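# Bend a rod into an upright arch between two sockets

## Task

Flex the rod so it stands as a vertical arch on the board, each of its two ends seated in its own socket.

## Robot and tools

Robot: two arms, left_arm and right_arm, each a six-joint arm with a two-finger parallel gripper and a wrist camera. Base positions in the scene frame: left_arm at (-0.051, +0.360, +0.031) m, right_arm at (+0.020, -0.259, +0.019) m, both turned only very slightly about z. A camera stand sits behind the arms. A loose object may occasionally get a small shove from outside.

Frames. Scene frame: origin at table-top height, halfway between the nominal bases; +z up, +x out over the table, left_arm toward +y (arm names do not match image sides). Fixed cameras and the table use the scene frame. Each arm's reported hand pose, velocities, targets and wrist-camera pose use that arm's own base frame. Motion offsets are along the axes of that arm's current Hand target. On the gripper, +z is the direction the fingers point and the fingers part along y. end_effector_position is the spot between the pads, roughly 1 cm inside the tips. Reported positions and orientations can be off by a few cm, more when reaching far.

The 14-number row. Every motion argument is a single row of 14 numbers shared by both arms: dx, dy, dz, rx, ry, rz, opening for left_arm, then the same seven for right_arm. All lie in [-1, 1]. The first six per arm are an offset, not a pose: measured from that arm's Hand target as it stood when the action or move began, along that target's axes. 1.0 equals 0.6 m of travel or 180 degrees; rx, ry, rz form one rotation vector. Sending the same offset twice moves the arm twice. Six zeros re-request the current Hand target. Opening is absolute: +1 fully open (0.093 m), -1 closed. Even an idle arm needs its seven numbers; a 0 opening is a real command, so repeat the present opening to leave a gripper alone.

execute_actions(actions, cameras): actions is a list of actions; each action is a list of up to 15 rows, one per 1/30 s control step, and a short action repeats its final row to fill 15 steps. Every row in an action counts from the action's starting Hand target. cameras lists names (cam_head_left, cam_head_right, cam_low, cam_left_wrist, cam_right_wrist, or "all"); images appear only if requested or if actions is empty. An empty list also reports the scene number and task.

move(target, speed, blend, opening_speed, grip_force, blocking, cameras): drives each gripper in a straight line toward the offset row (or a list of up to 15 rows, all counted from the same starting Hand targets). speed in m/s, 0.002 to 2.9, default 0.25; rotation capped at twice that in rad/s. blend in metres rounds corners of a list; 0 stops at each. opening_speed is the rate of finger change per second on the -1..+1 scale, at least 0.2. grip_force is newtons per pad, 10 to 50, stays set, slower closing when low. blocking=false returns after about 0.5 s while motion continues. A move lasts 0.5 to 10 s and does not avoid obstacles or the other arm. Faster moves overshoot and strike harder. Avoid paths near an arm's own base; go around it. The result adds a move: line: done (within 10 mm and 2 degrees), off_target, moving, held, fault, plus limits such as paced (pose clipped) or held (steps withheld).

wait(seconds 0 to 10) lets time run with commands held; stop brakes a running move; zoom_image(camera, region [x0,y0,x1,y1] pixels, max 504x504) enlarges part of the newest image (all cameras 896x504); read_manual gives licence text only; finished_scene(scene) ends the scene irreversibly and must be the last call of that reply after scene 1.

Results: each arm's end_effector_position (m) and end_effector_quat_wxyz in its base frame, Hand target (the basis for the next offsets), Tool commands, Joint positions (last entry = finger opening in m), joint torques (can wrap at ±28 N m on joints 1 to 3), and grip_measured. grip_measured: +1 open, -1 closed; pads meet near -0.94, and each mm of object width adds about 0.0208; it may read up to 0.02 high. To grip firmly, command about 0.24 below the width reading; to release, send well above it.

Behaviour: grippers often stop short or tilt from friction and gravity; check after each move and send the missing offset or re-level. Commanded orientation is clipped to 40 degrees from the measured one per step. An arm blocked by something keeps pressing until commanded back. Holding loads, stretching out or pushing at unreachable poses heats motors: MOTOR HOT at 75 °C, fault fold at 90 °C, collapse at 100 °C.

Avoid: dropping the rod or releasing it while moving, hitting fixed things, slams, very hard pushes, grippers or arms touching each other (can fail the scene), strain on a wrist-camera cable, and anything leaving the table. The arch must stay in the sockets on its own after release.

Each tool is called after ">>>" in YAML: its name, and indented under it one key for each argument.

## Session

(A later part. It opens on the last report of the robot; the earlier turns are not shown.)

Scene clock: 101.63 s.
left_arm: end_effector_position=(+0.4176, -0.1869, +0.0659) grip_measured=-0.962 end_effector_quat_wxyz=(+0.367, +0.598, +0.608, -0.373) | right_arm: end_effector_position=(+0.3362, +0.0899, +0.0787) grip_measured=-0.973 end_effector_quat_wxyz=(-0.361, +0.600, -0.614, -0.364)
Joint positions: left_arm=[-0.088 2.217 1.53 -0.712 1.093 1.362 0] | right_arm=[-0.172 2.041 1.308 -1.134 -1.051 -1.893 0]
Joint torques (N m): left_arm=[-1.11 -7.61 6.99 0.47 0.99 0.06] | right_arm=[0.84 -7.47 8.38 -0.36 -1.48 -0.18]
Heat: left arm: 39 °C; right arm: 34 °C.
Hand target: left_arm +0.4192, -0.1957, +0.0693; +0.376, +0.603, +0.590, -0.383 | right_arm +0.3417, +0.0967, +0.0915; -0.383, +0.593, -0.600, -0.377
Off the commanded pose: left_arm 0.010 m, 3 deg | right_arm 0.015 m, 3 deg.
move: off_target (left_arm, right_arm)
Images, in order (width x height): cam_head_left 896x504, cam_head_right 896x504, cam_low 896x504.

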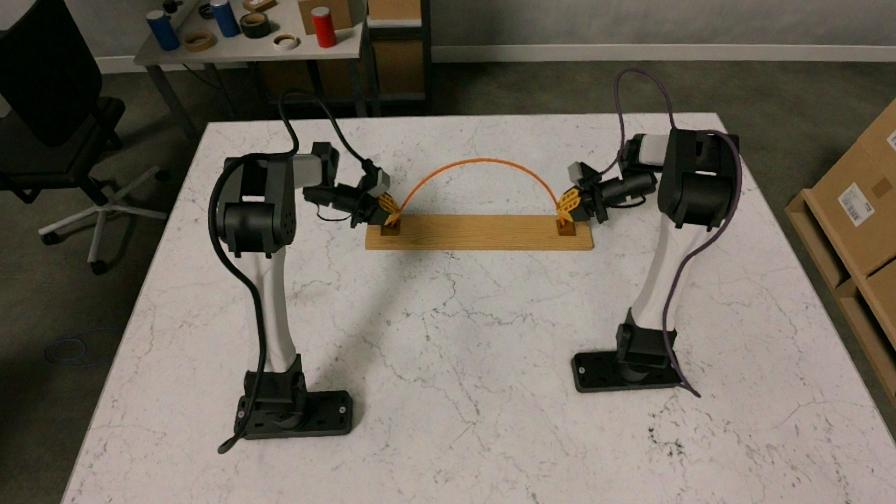

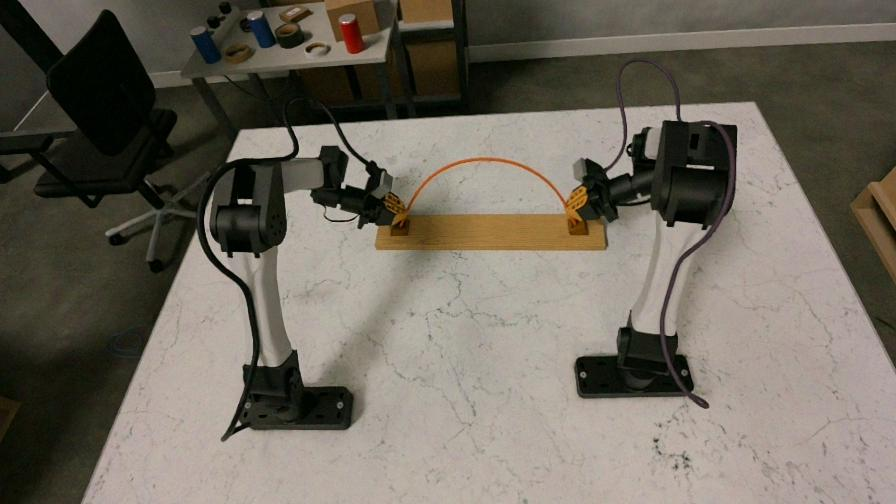

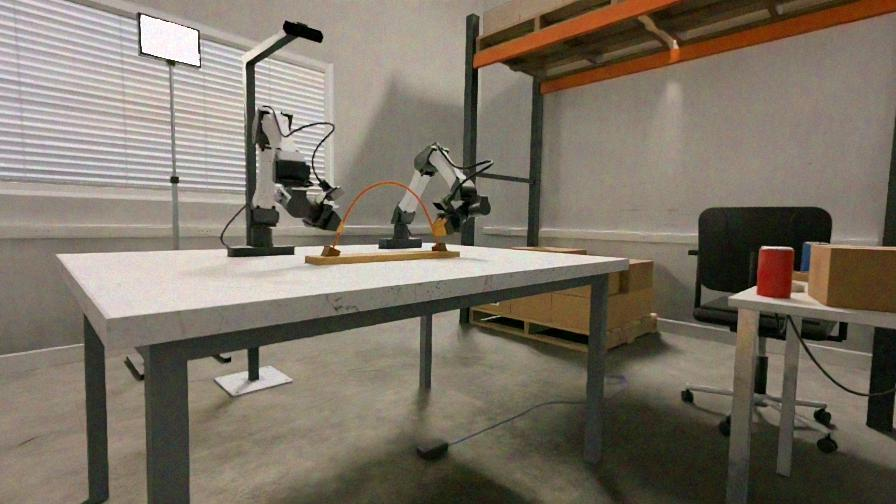

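>>> move:
  target: [0.05,0,0,0,0,0,-1,0.055,0,0,0,0,0,-1]
  speed: 0.05
  cameras: ["cam_low","cam_head_left","cam_head_right"]

>>> zoom_image:
  camera: "cam_low"
  region: [290, 200, 470, 280]

>>> zoom_image:
  camera: "cam_head_left"
  region: [350, 190, 440, 250]

>>> zoom_image:
  camera: "cam_head_left"
  region: [520, 190, 610, 250]

>>> zoom_image:
  camera: "cam_head_right"
  region: [530, 190, 620, 250]

Scene clock: 106.53 s.
left_arm: end_effector_position=(+0.4173, -0.1852, +0.0629) grip_measured=-0.962 end_effector_quat_wxyz=(+0.390, +0.595, +0.583, -0.393) | right_arm: end_effector_position=(+0.3373, +0.0839, +0.0675) grip_measured=-0.973 end_effector_quat_wxyz=(-0.383, +0.590, -0.603, -0.377)
Joint positions: left_arm=[-0.071 2.255 1.533 -0.712 1.17 1.429 0] | right_arm=[-0.202 2.104 1.308 -1.148 -1.099 -1.982 0]
Joint torques (N m): left_arm=[0.06 -6.05 5.56 0.45 0.25 0.14] | right_arm=[0.05 -5.7 7.39 -0.23 -0.75 -0.21]
Heat: left arm: 39 °C; right arm: 35 °C.
Hand target: left_arm +0.4194, -0.1831, +0.0421; +0.376, +0.603, +0.590, -0.383 | right_arm +0.3416, +0.0826, +0.0616; -0.383, +0.593, -0.600, -0.377
Off the commanded pose: left_arm 0.021 m, 2 deg | right_arm 0.007 m, 0 deg.
move: off_target (left_arm)
Images, in order (width x height): cam_head_left 896x504, cam_head_right 896x504, cam_low 896x504.

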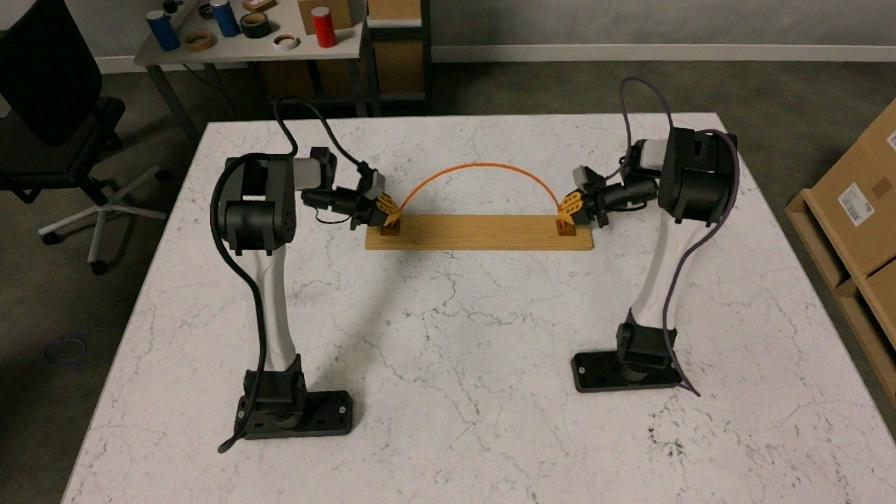

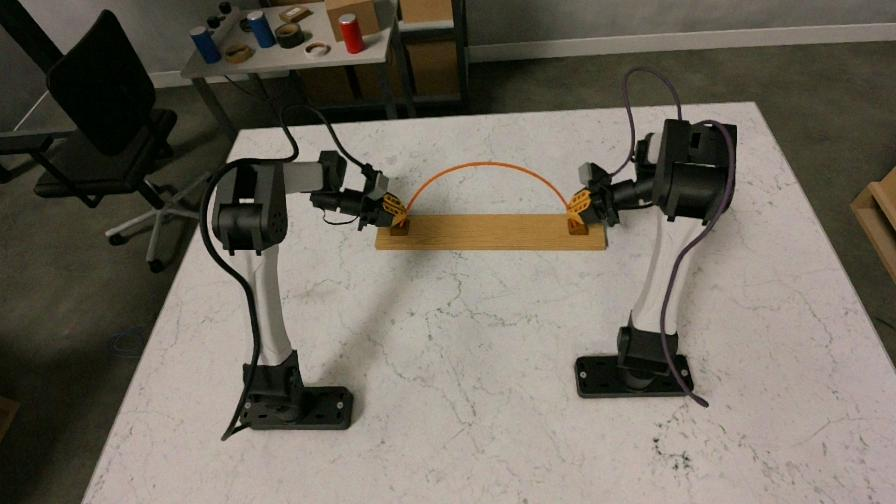

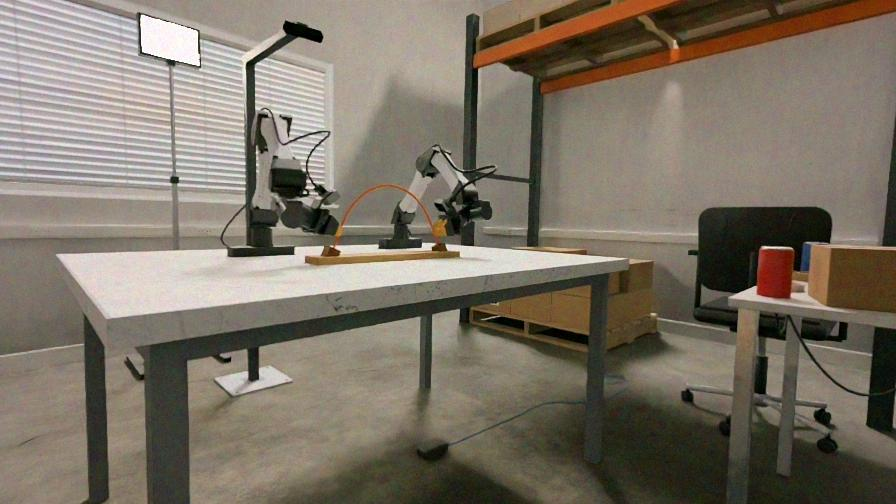

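Scaled by 2.800.

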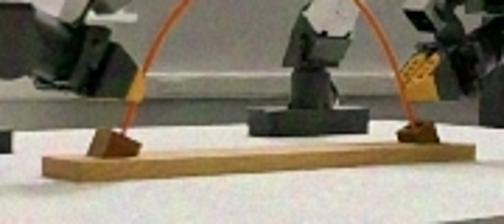

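Scaled by 5.600.

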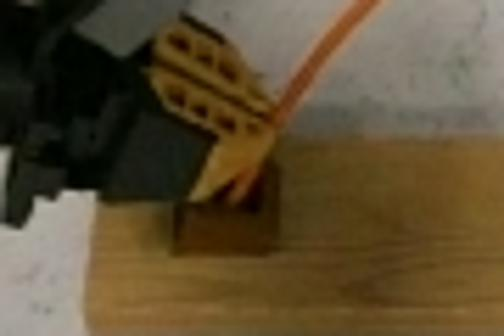

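Scaled by 5.600.

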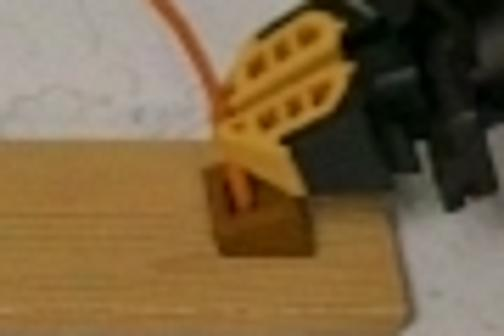

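Scaled by 5.600.

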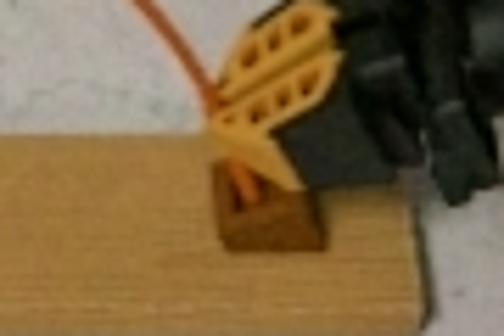

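>>> zoom_image:
  camera: "cam_head_left"
  region: [375, 205, 415, 245]

>>> zoom_image:
  camera: "cam_head_right"
  region: [385, 205, 425, 245]

>>> zoom_image:
  camera: "cam_head_left"
  region: [545, 205, 585, 245]

>>> zoom_image:
  camera: "cam_low"
  region: [310, 230, 350, 270]

>>> zoom_image:
  camera: "cam_low"
  region: [420, 225, 460, 265]

Scaled by 12.600.

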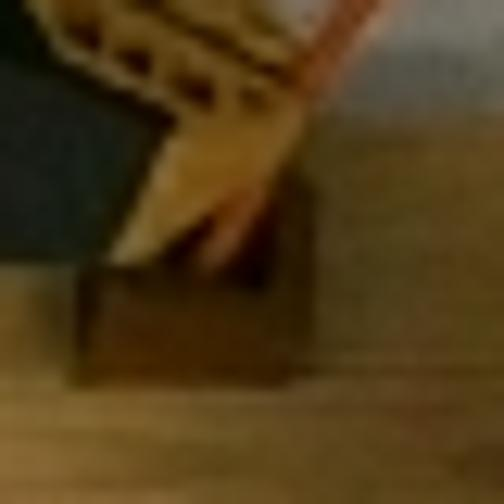

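Scaled by 12.600.

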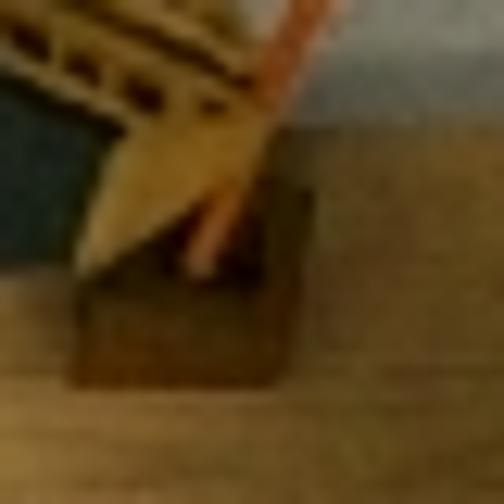

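Scaled by 12.600.

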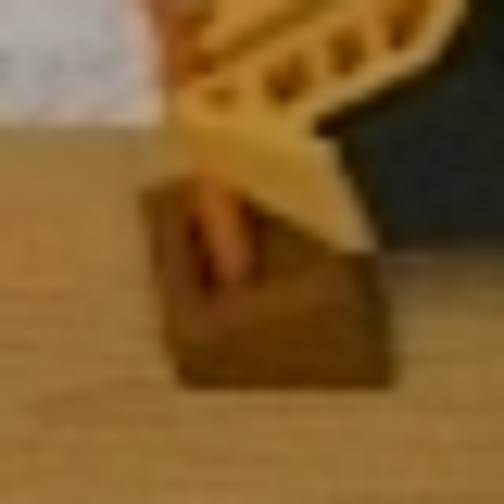

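Scaled by 12.600.

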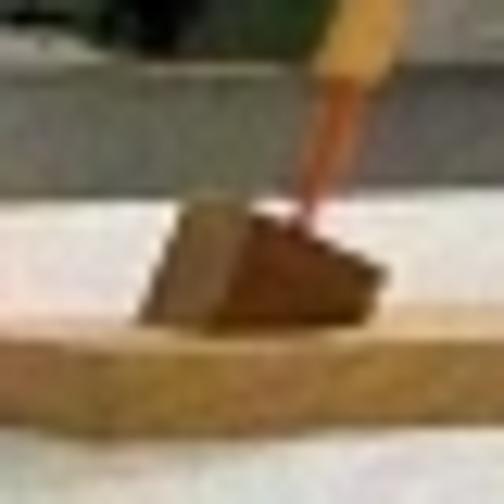

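Scaled by 12.600.

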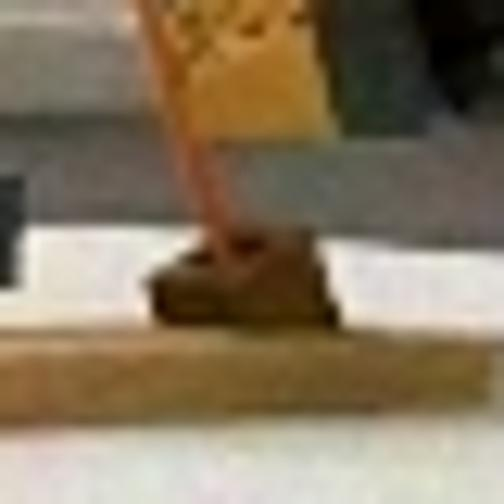

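>>> move:
  target: [0,0,0,0,0,0,-1,0.03,0,0,0,0,0,-1]
  speed: 0.05

Scene clock: 114.37 s.
left_arm: end_effector_position=(+0.4173, -0.1852, +0.0629) grip_measured=-0.962 end_effector_quat_wxyz=(+0.391, +0.595, +0.583, -0.393) | right_arm: end_effector_position=(+0.3392, +0.0817, +0.0664) grip_measured=-0.973 end_effector_quat_wxyz=(-0.400, +0.573, -0.599, -0.392)
Joint positions: left_arm=[-0.071 2.255 1.533 -0.712 1.17 1.43 0] | right_arm=[-0.219 2.142 1.319 -1.179 -1.147 -2.026 0]
Joint torques (N m): left_arm=[0.13 -6.19 5.6 0.45 0.27 0.16] | right_arm=[-0.44 -5 6.31 0.03 -0.12 -0.23]
Heat: left arm: 40 °C; right arm: 35 °C.
Hand target: left_arm +0.4194, -0.1831, +0.0421; +0.376, +0.603, +0.590, -0.383 | right_arm +0.3415, +0.0751, +0.0455; -0.383, +0.593, -0.600, -0.377
Off the commanded pose: left_arm 0.021 m, 2 deg | right_arm 0.022 m, 3 deg.
move: off_target (left_arm, right_arm)

>>> move:
  target: [-0.028,0,0,0,0,0,-1,-0.028,0,0,0,0,0,-1]
  speed: 0.05

>>> move:
  target: [0,0,0,0,0,0,0,0,0,0,0,0,0,0]
  opening_speed: 0.6
  cameras: ["cam_low","cam_head_left","cam_left_wrist","cam_right_wrist"]

Scene clock: 116.93 s.
left_arm: end_effector_position=(+0.4181, -0.1861, +0.0633) grip_measured=-0.962 end_effector_quat_wxyz=(+0.386, +0.592, +0.588, -0.394) | right_arm: end_effector_position=(+0.3392, +0.0817, +0.0666) grip_measured=-0.973 end_effector_quat_wxyz=(-0.396, +0.567, -0.604, -0.396)
Joint positions: left_arm=[-0.074 2.255 1.539 -0.714 1.164 1.411 0] | right_arm=[-0.219 2.142 1.319 -1.18 -1.148 -2.008 0]
Joint velocities: left_arm=[0.002 0.012 0.002 -0.154 0.007 0.022 0] | right_arm=[within noise]
Joint torques (N m): left_arm=[-1.24 -8.5 5.85 0.42 0.32 -0.04] | right_arm=[1.25 -8.36 6.56 -0.04 -0.19 0.04]
Heat: left arm: 40 °C; right arm: 35 °C.
Hand target: left_arm +0.4193, -0.1903, +0.0574; +0.376, +0.603, +0.590, -0.383 | right_arm +0.3416, +0.0822, +0.0607; -0.383, +0.593, -0.600, -0.377
Off the commanded pose: left_arm 0.007 m, 2 deg | right_arm 0.006 m, 4 deg.
move: off_target (right_arm)

Scene clock: 118.80 s.
left_arm: end_effector_position=(+0.4171, -0.1880, +0.0578) grip_measured=-0.003 end_effector_quat_wxyz=(+0.375, +0.600, +0.593, -0.384) | right_arm: end_effector_position=(+0.3368, +0.0800, +0.0578) grip_measured=-0.002 end_effector_quat_wxyz=(-0.376, +0.586, -0.606, -0.384)
Joint positions: left_arm=[-0.084 2.255 1.539 -0.714 1.128 1.41 0.045] | right_arm=[-0.213 2.142 1.319 -1.162 -1.092 -2.005 0.045]
Joint torques (N m): left_arm=[-0.25 -8.39 6.01 0.43 0.67 -0.08] | right_arm=[0.79 -8.65 6.35 -0.17 -0.84 0.05]
Heat: left arm: 40 °C; right arm: 35 °C.
Hand target: left_arm +0.4193, -0.1902, +0.0573; +0.376, +0.603, +0.590, -0.383 | right_arm +0.3417, +0.0821, +0.0607; -0.383, +0.593, -0.600, -0.377
Off the commanded pose: left_arm 0.003 m, 1 deg | right_arm 0.006 m, 1 deg.
move: done
Images, in order (width x height): cam_head_left 896x504, cam_low 896x504, cam_left_wrist 896x504, cam_right_wrist 896x504.

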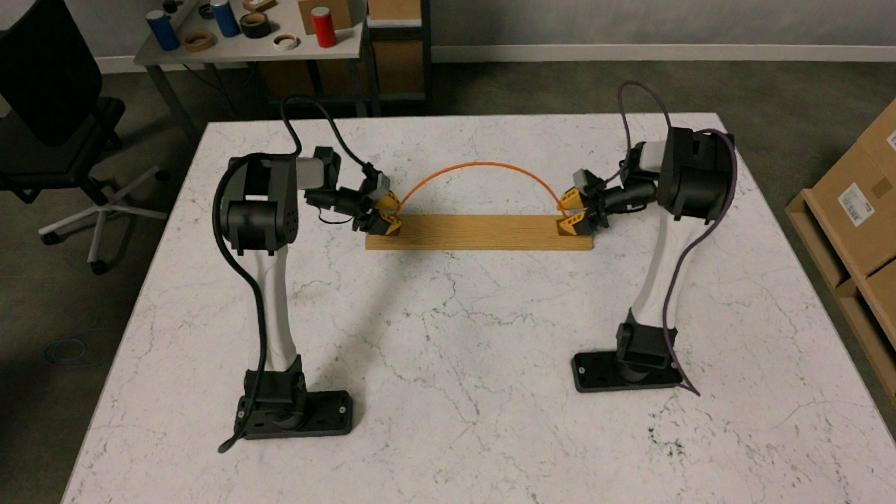

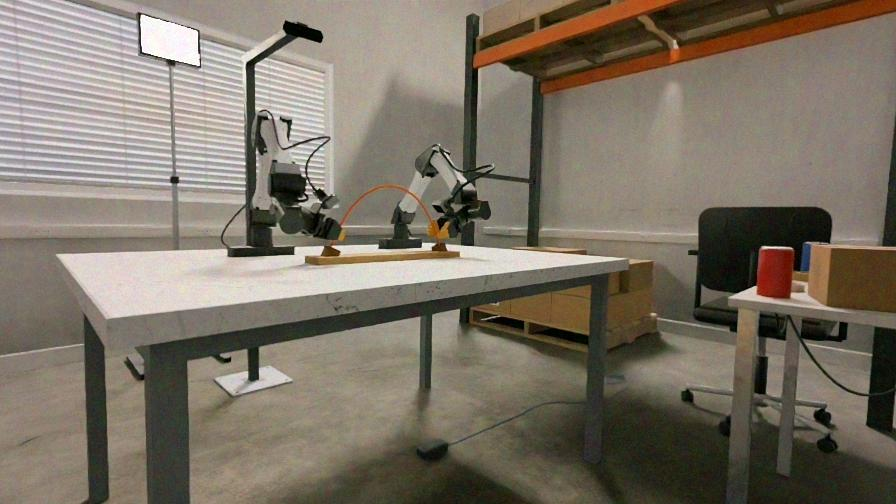

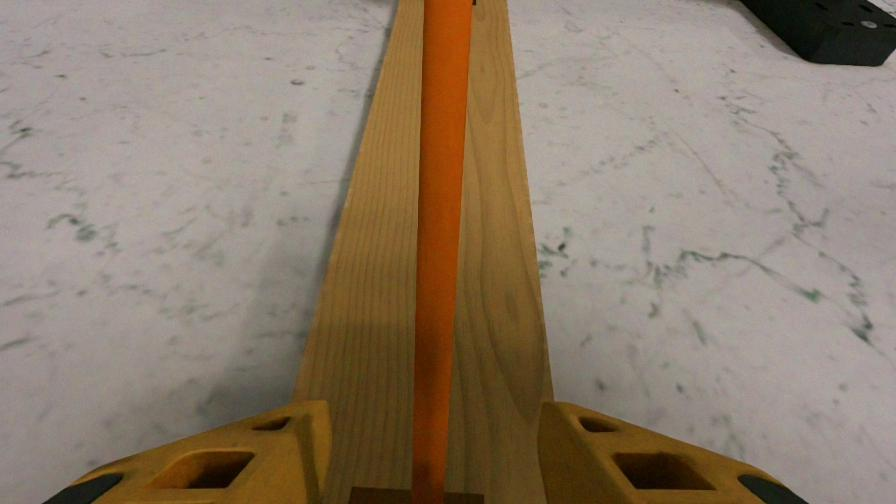

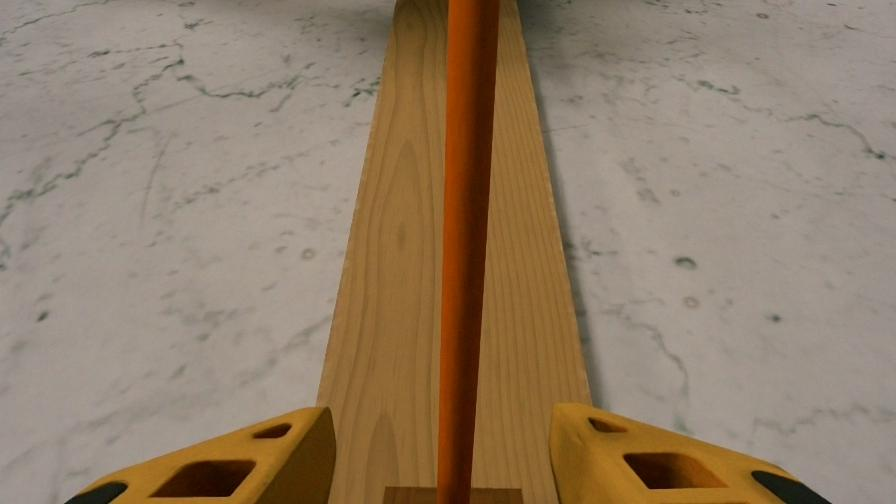

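Arch stands. Retreat.

>>> move:
  target: [0,0,-0.2,0,0,0,0,0,0,-0.2,0,0,0,0]
  speed: 0.12
  cameras: ["cam_low","cam_head_left","cam_left_wrist","cam_right_wrist"]

Scene clock: 121.63 s.
left_arm: end_effector_position=(+0.4185, -0.0807, +0.1111) grip_measured=-0.003 end_effector_quat_wxyz=(+0.373, +0.598, +0.597, -0.383) | right_arm: end_effector_position=(+0.3356, -0.0239, +0.0946) grip_measured=-0.002 end_effector_quat_wxyz=(+0.342, -0.539, +0.688, +0.345)
Joint positions: left_arm=[0.169 2.352 1.917 -1.504 1.095 1.968 0.045] | right_arm=[-0.48 2.13 1.528 -1.486 -0.917 -2.068 0.045]
Joint torques (N m): left_arm=[-0.06 -7.9 6.63 -0.43 0.63 0.16] | right_arm=[0.12 -11.34 8.42 -0.69 -0.72 -0.15]
Heat: left arm: 41 °C; right arm: 35 °C.
Hand target: left_arm +0.4216, -0.0814, +0.1082; +0.376, +0.603, +0.590, -0.383 | right_arm +0.3401, -0.0265, +0.1115; +0.383, -0.593, +0.600, +0.377
Off the commanded pose: left_arm 0.004 m, 1 deg | right_arm 0.018 m, 13 deg.
joint sent to its limit (right arm) — joint 6 (wrist roll), lower limit. The joint targets are off in orientation, not in position.
move: off_target (right_arm)
Images, in order (width x height): cam_head_left 896x504, cam_low 896x504, cam_left_wrist 896x504, cam_right_wrist 896x504.

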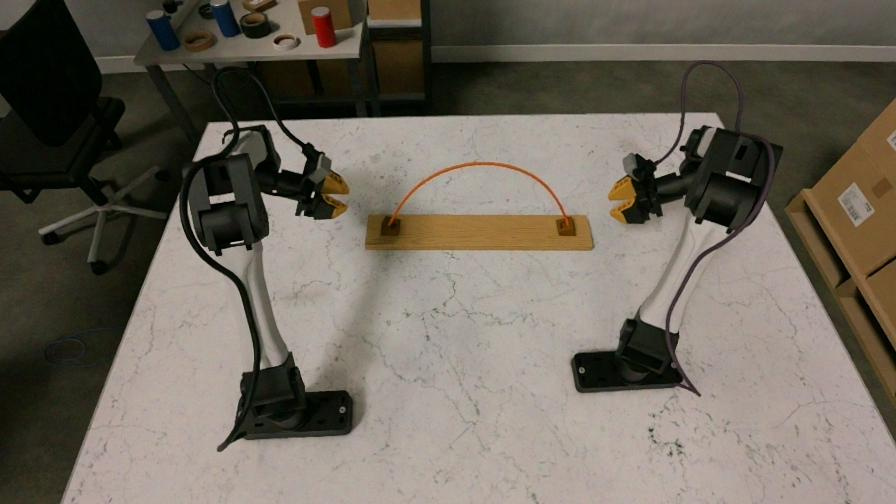

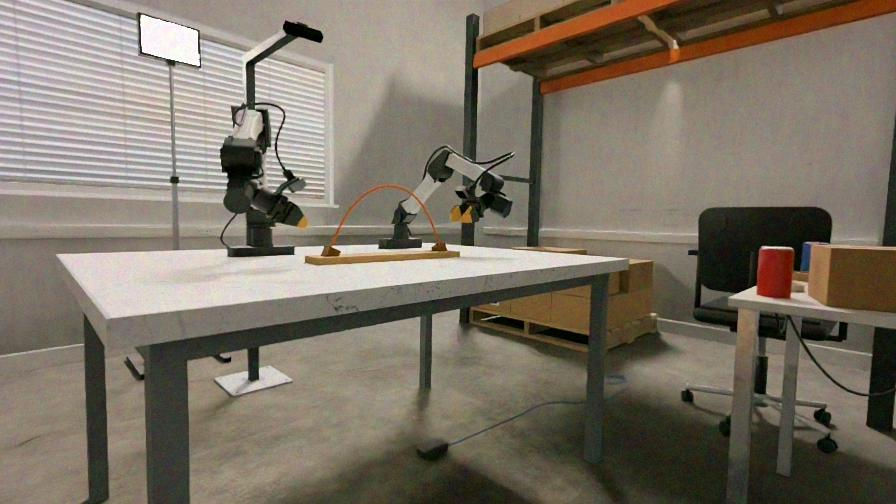

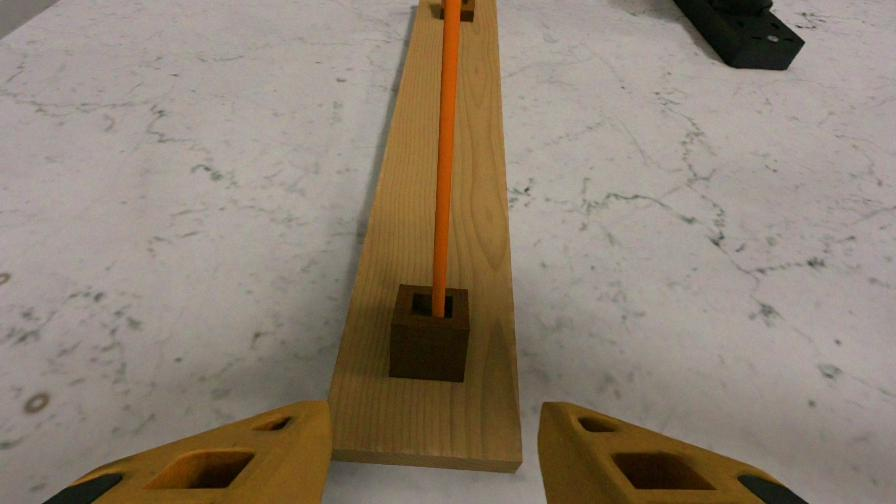

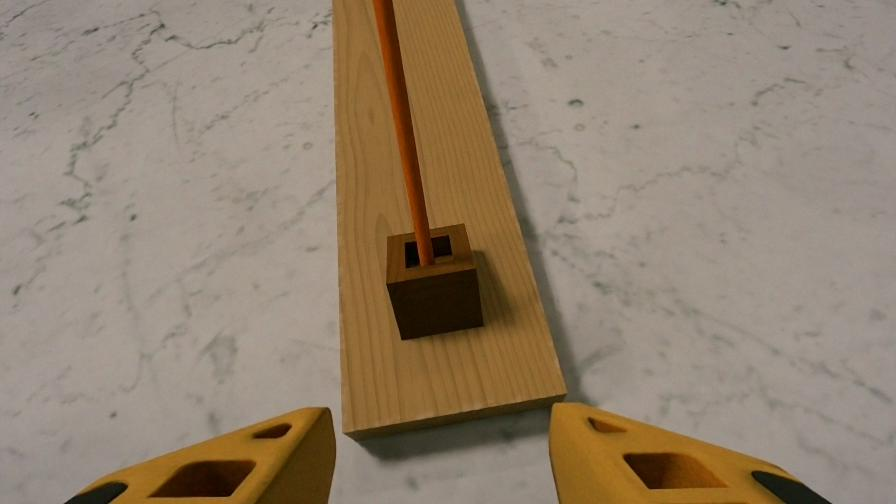

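>>> finished_scene:
  scene: 1

The scene is finished: the task was done.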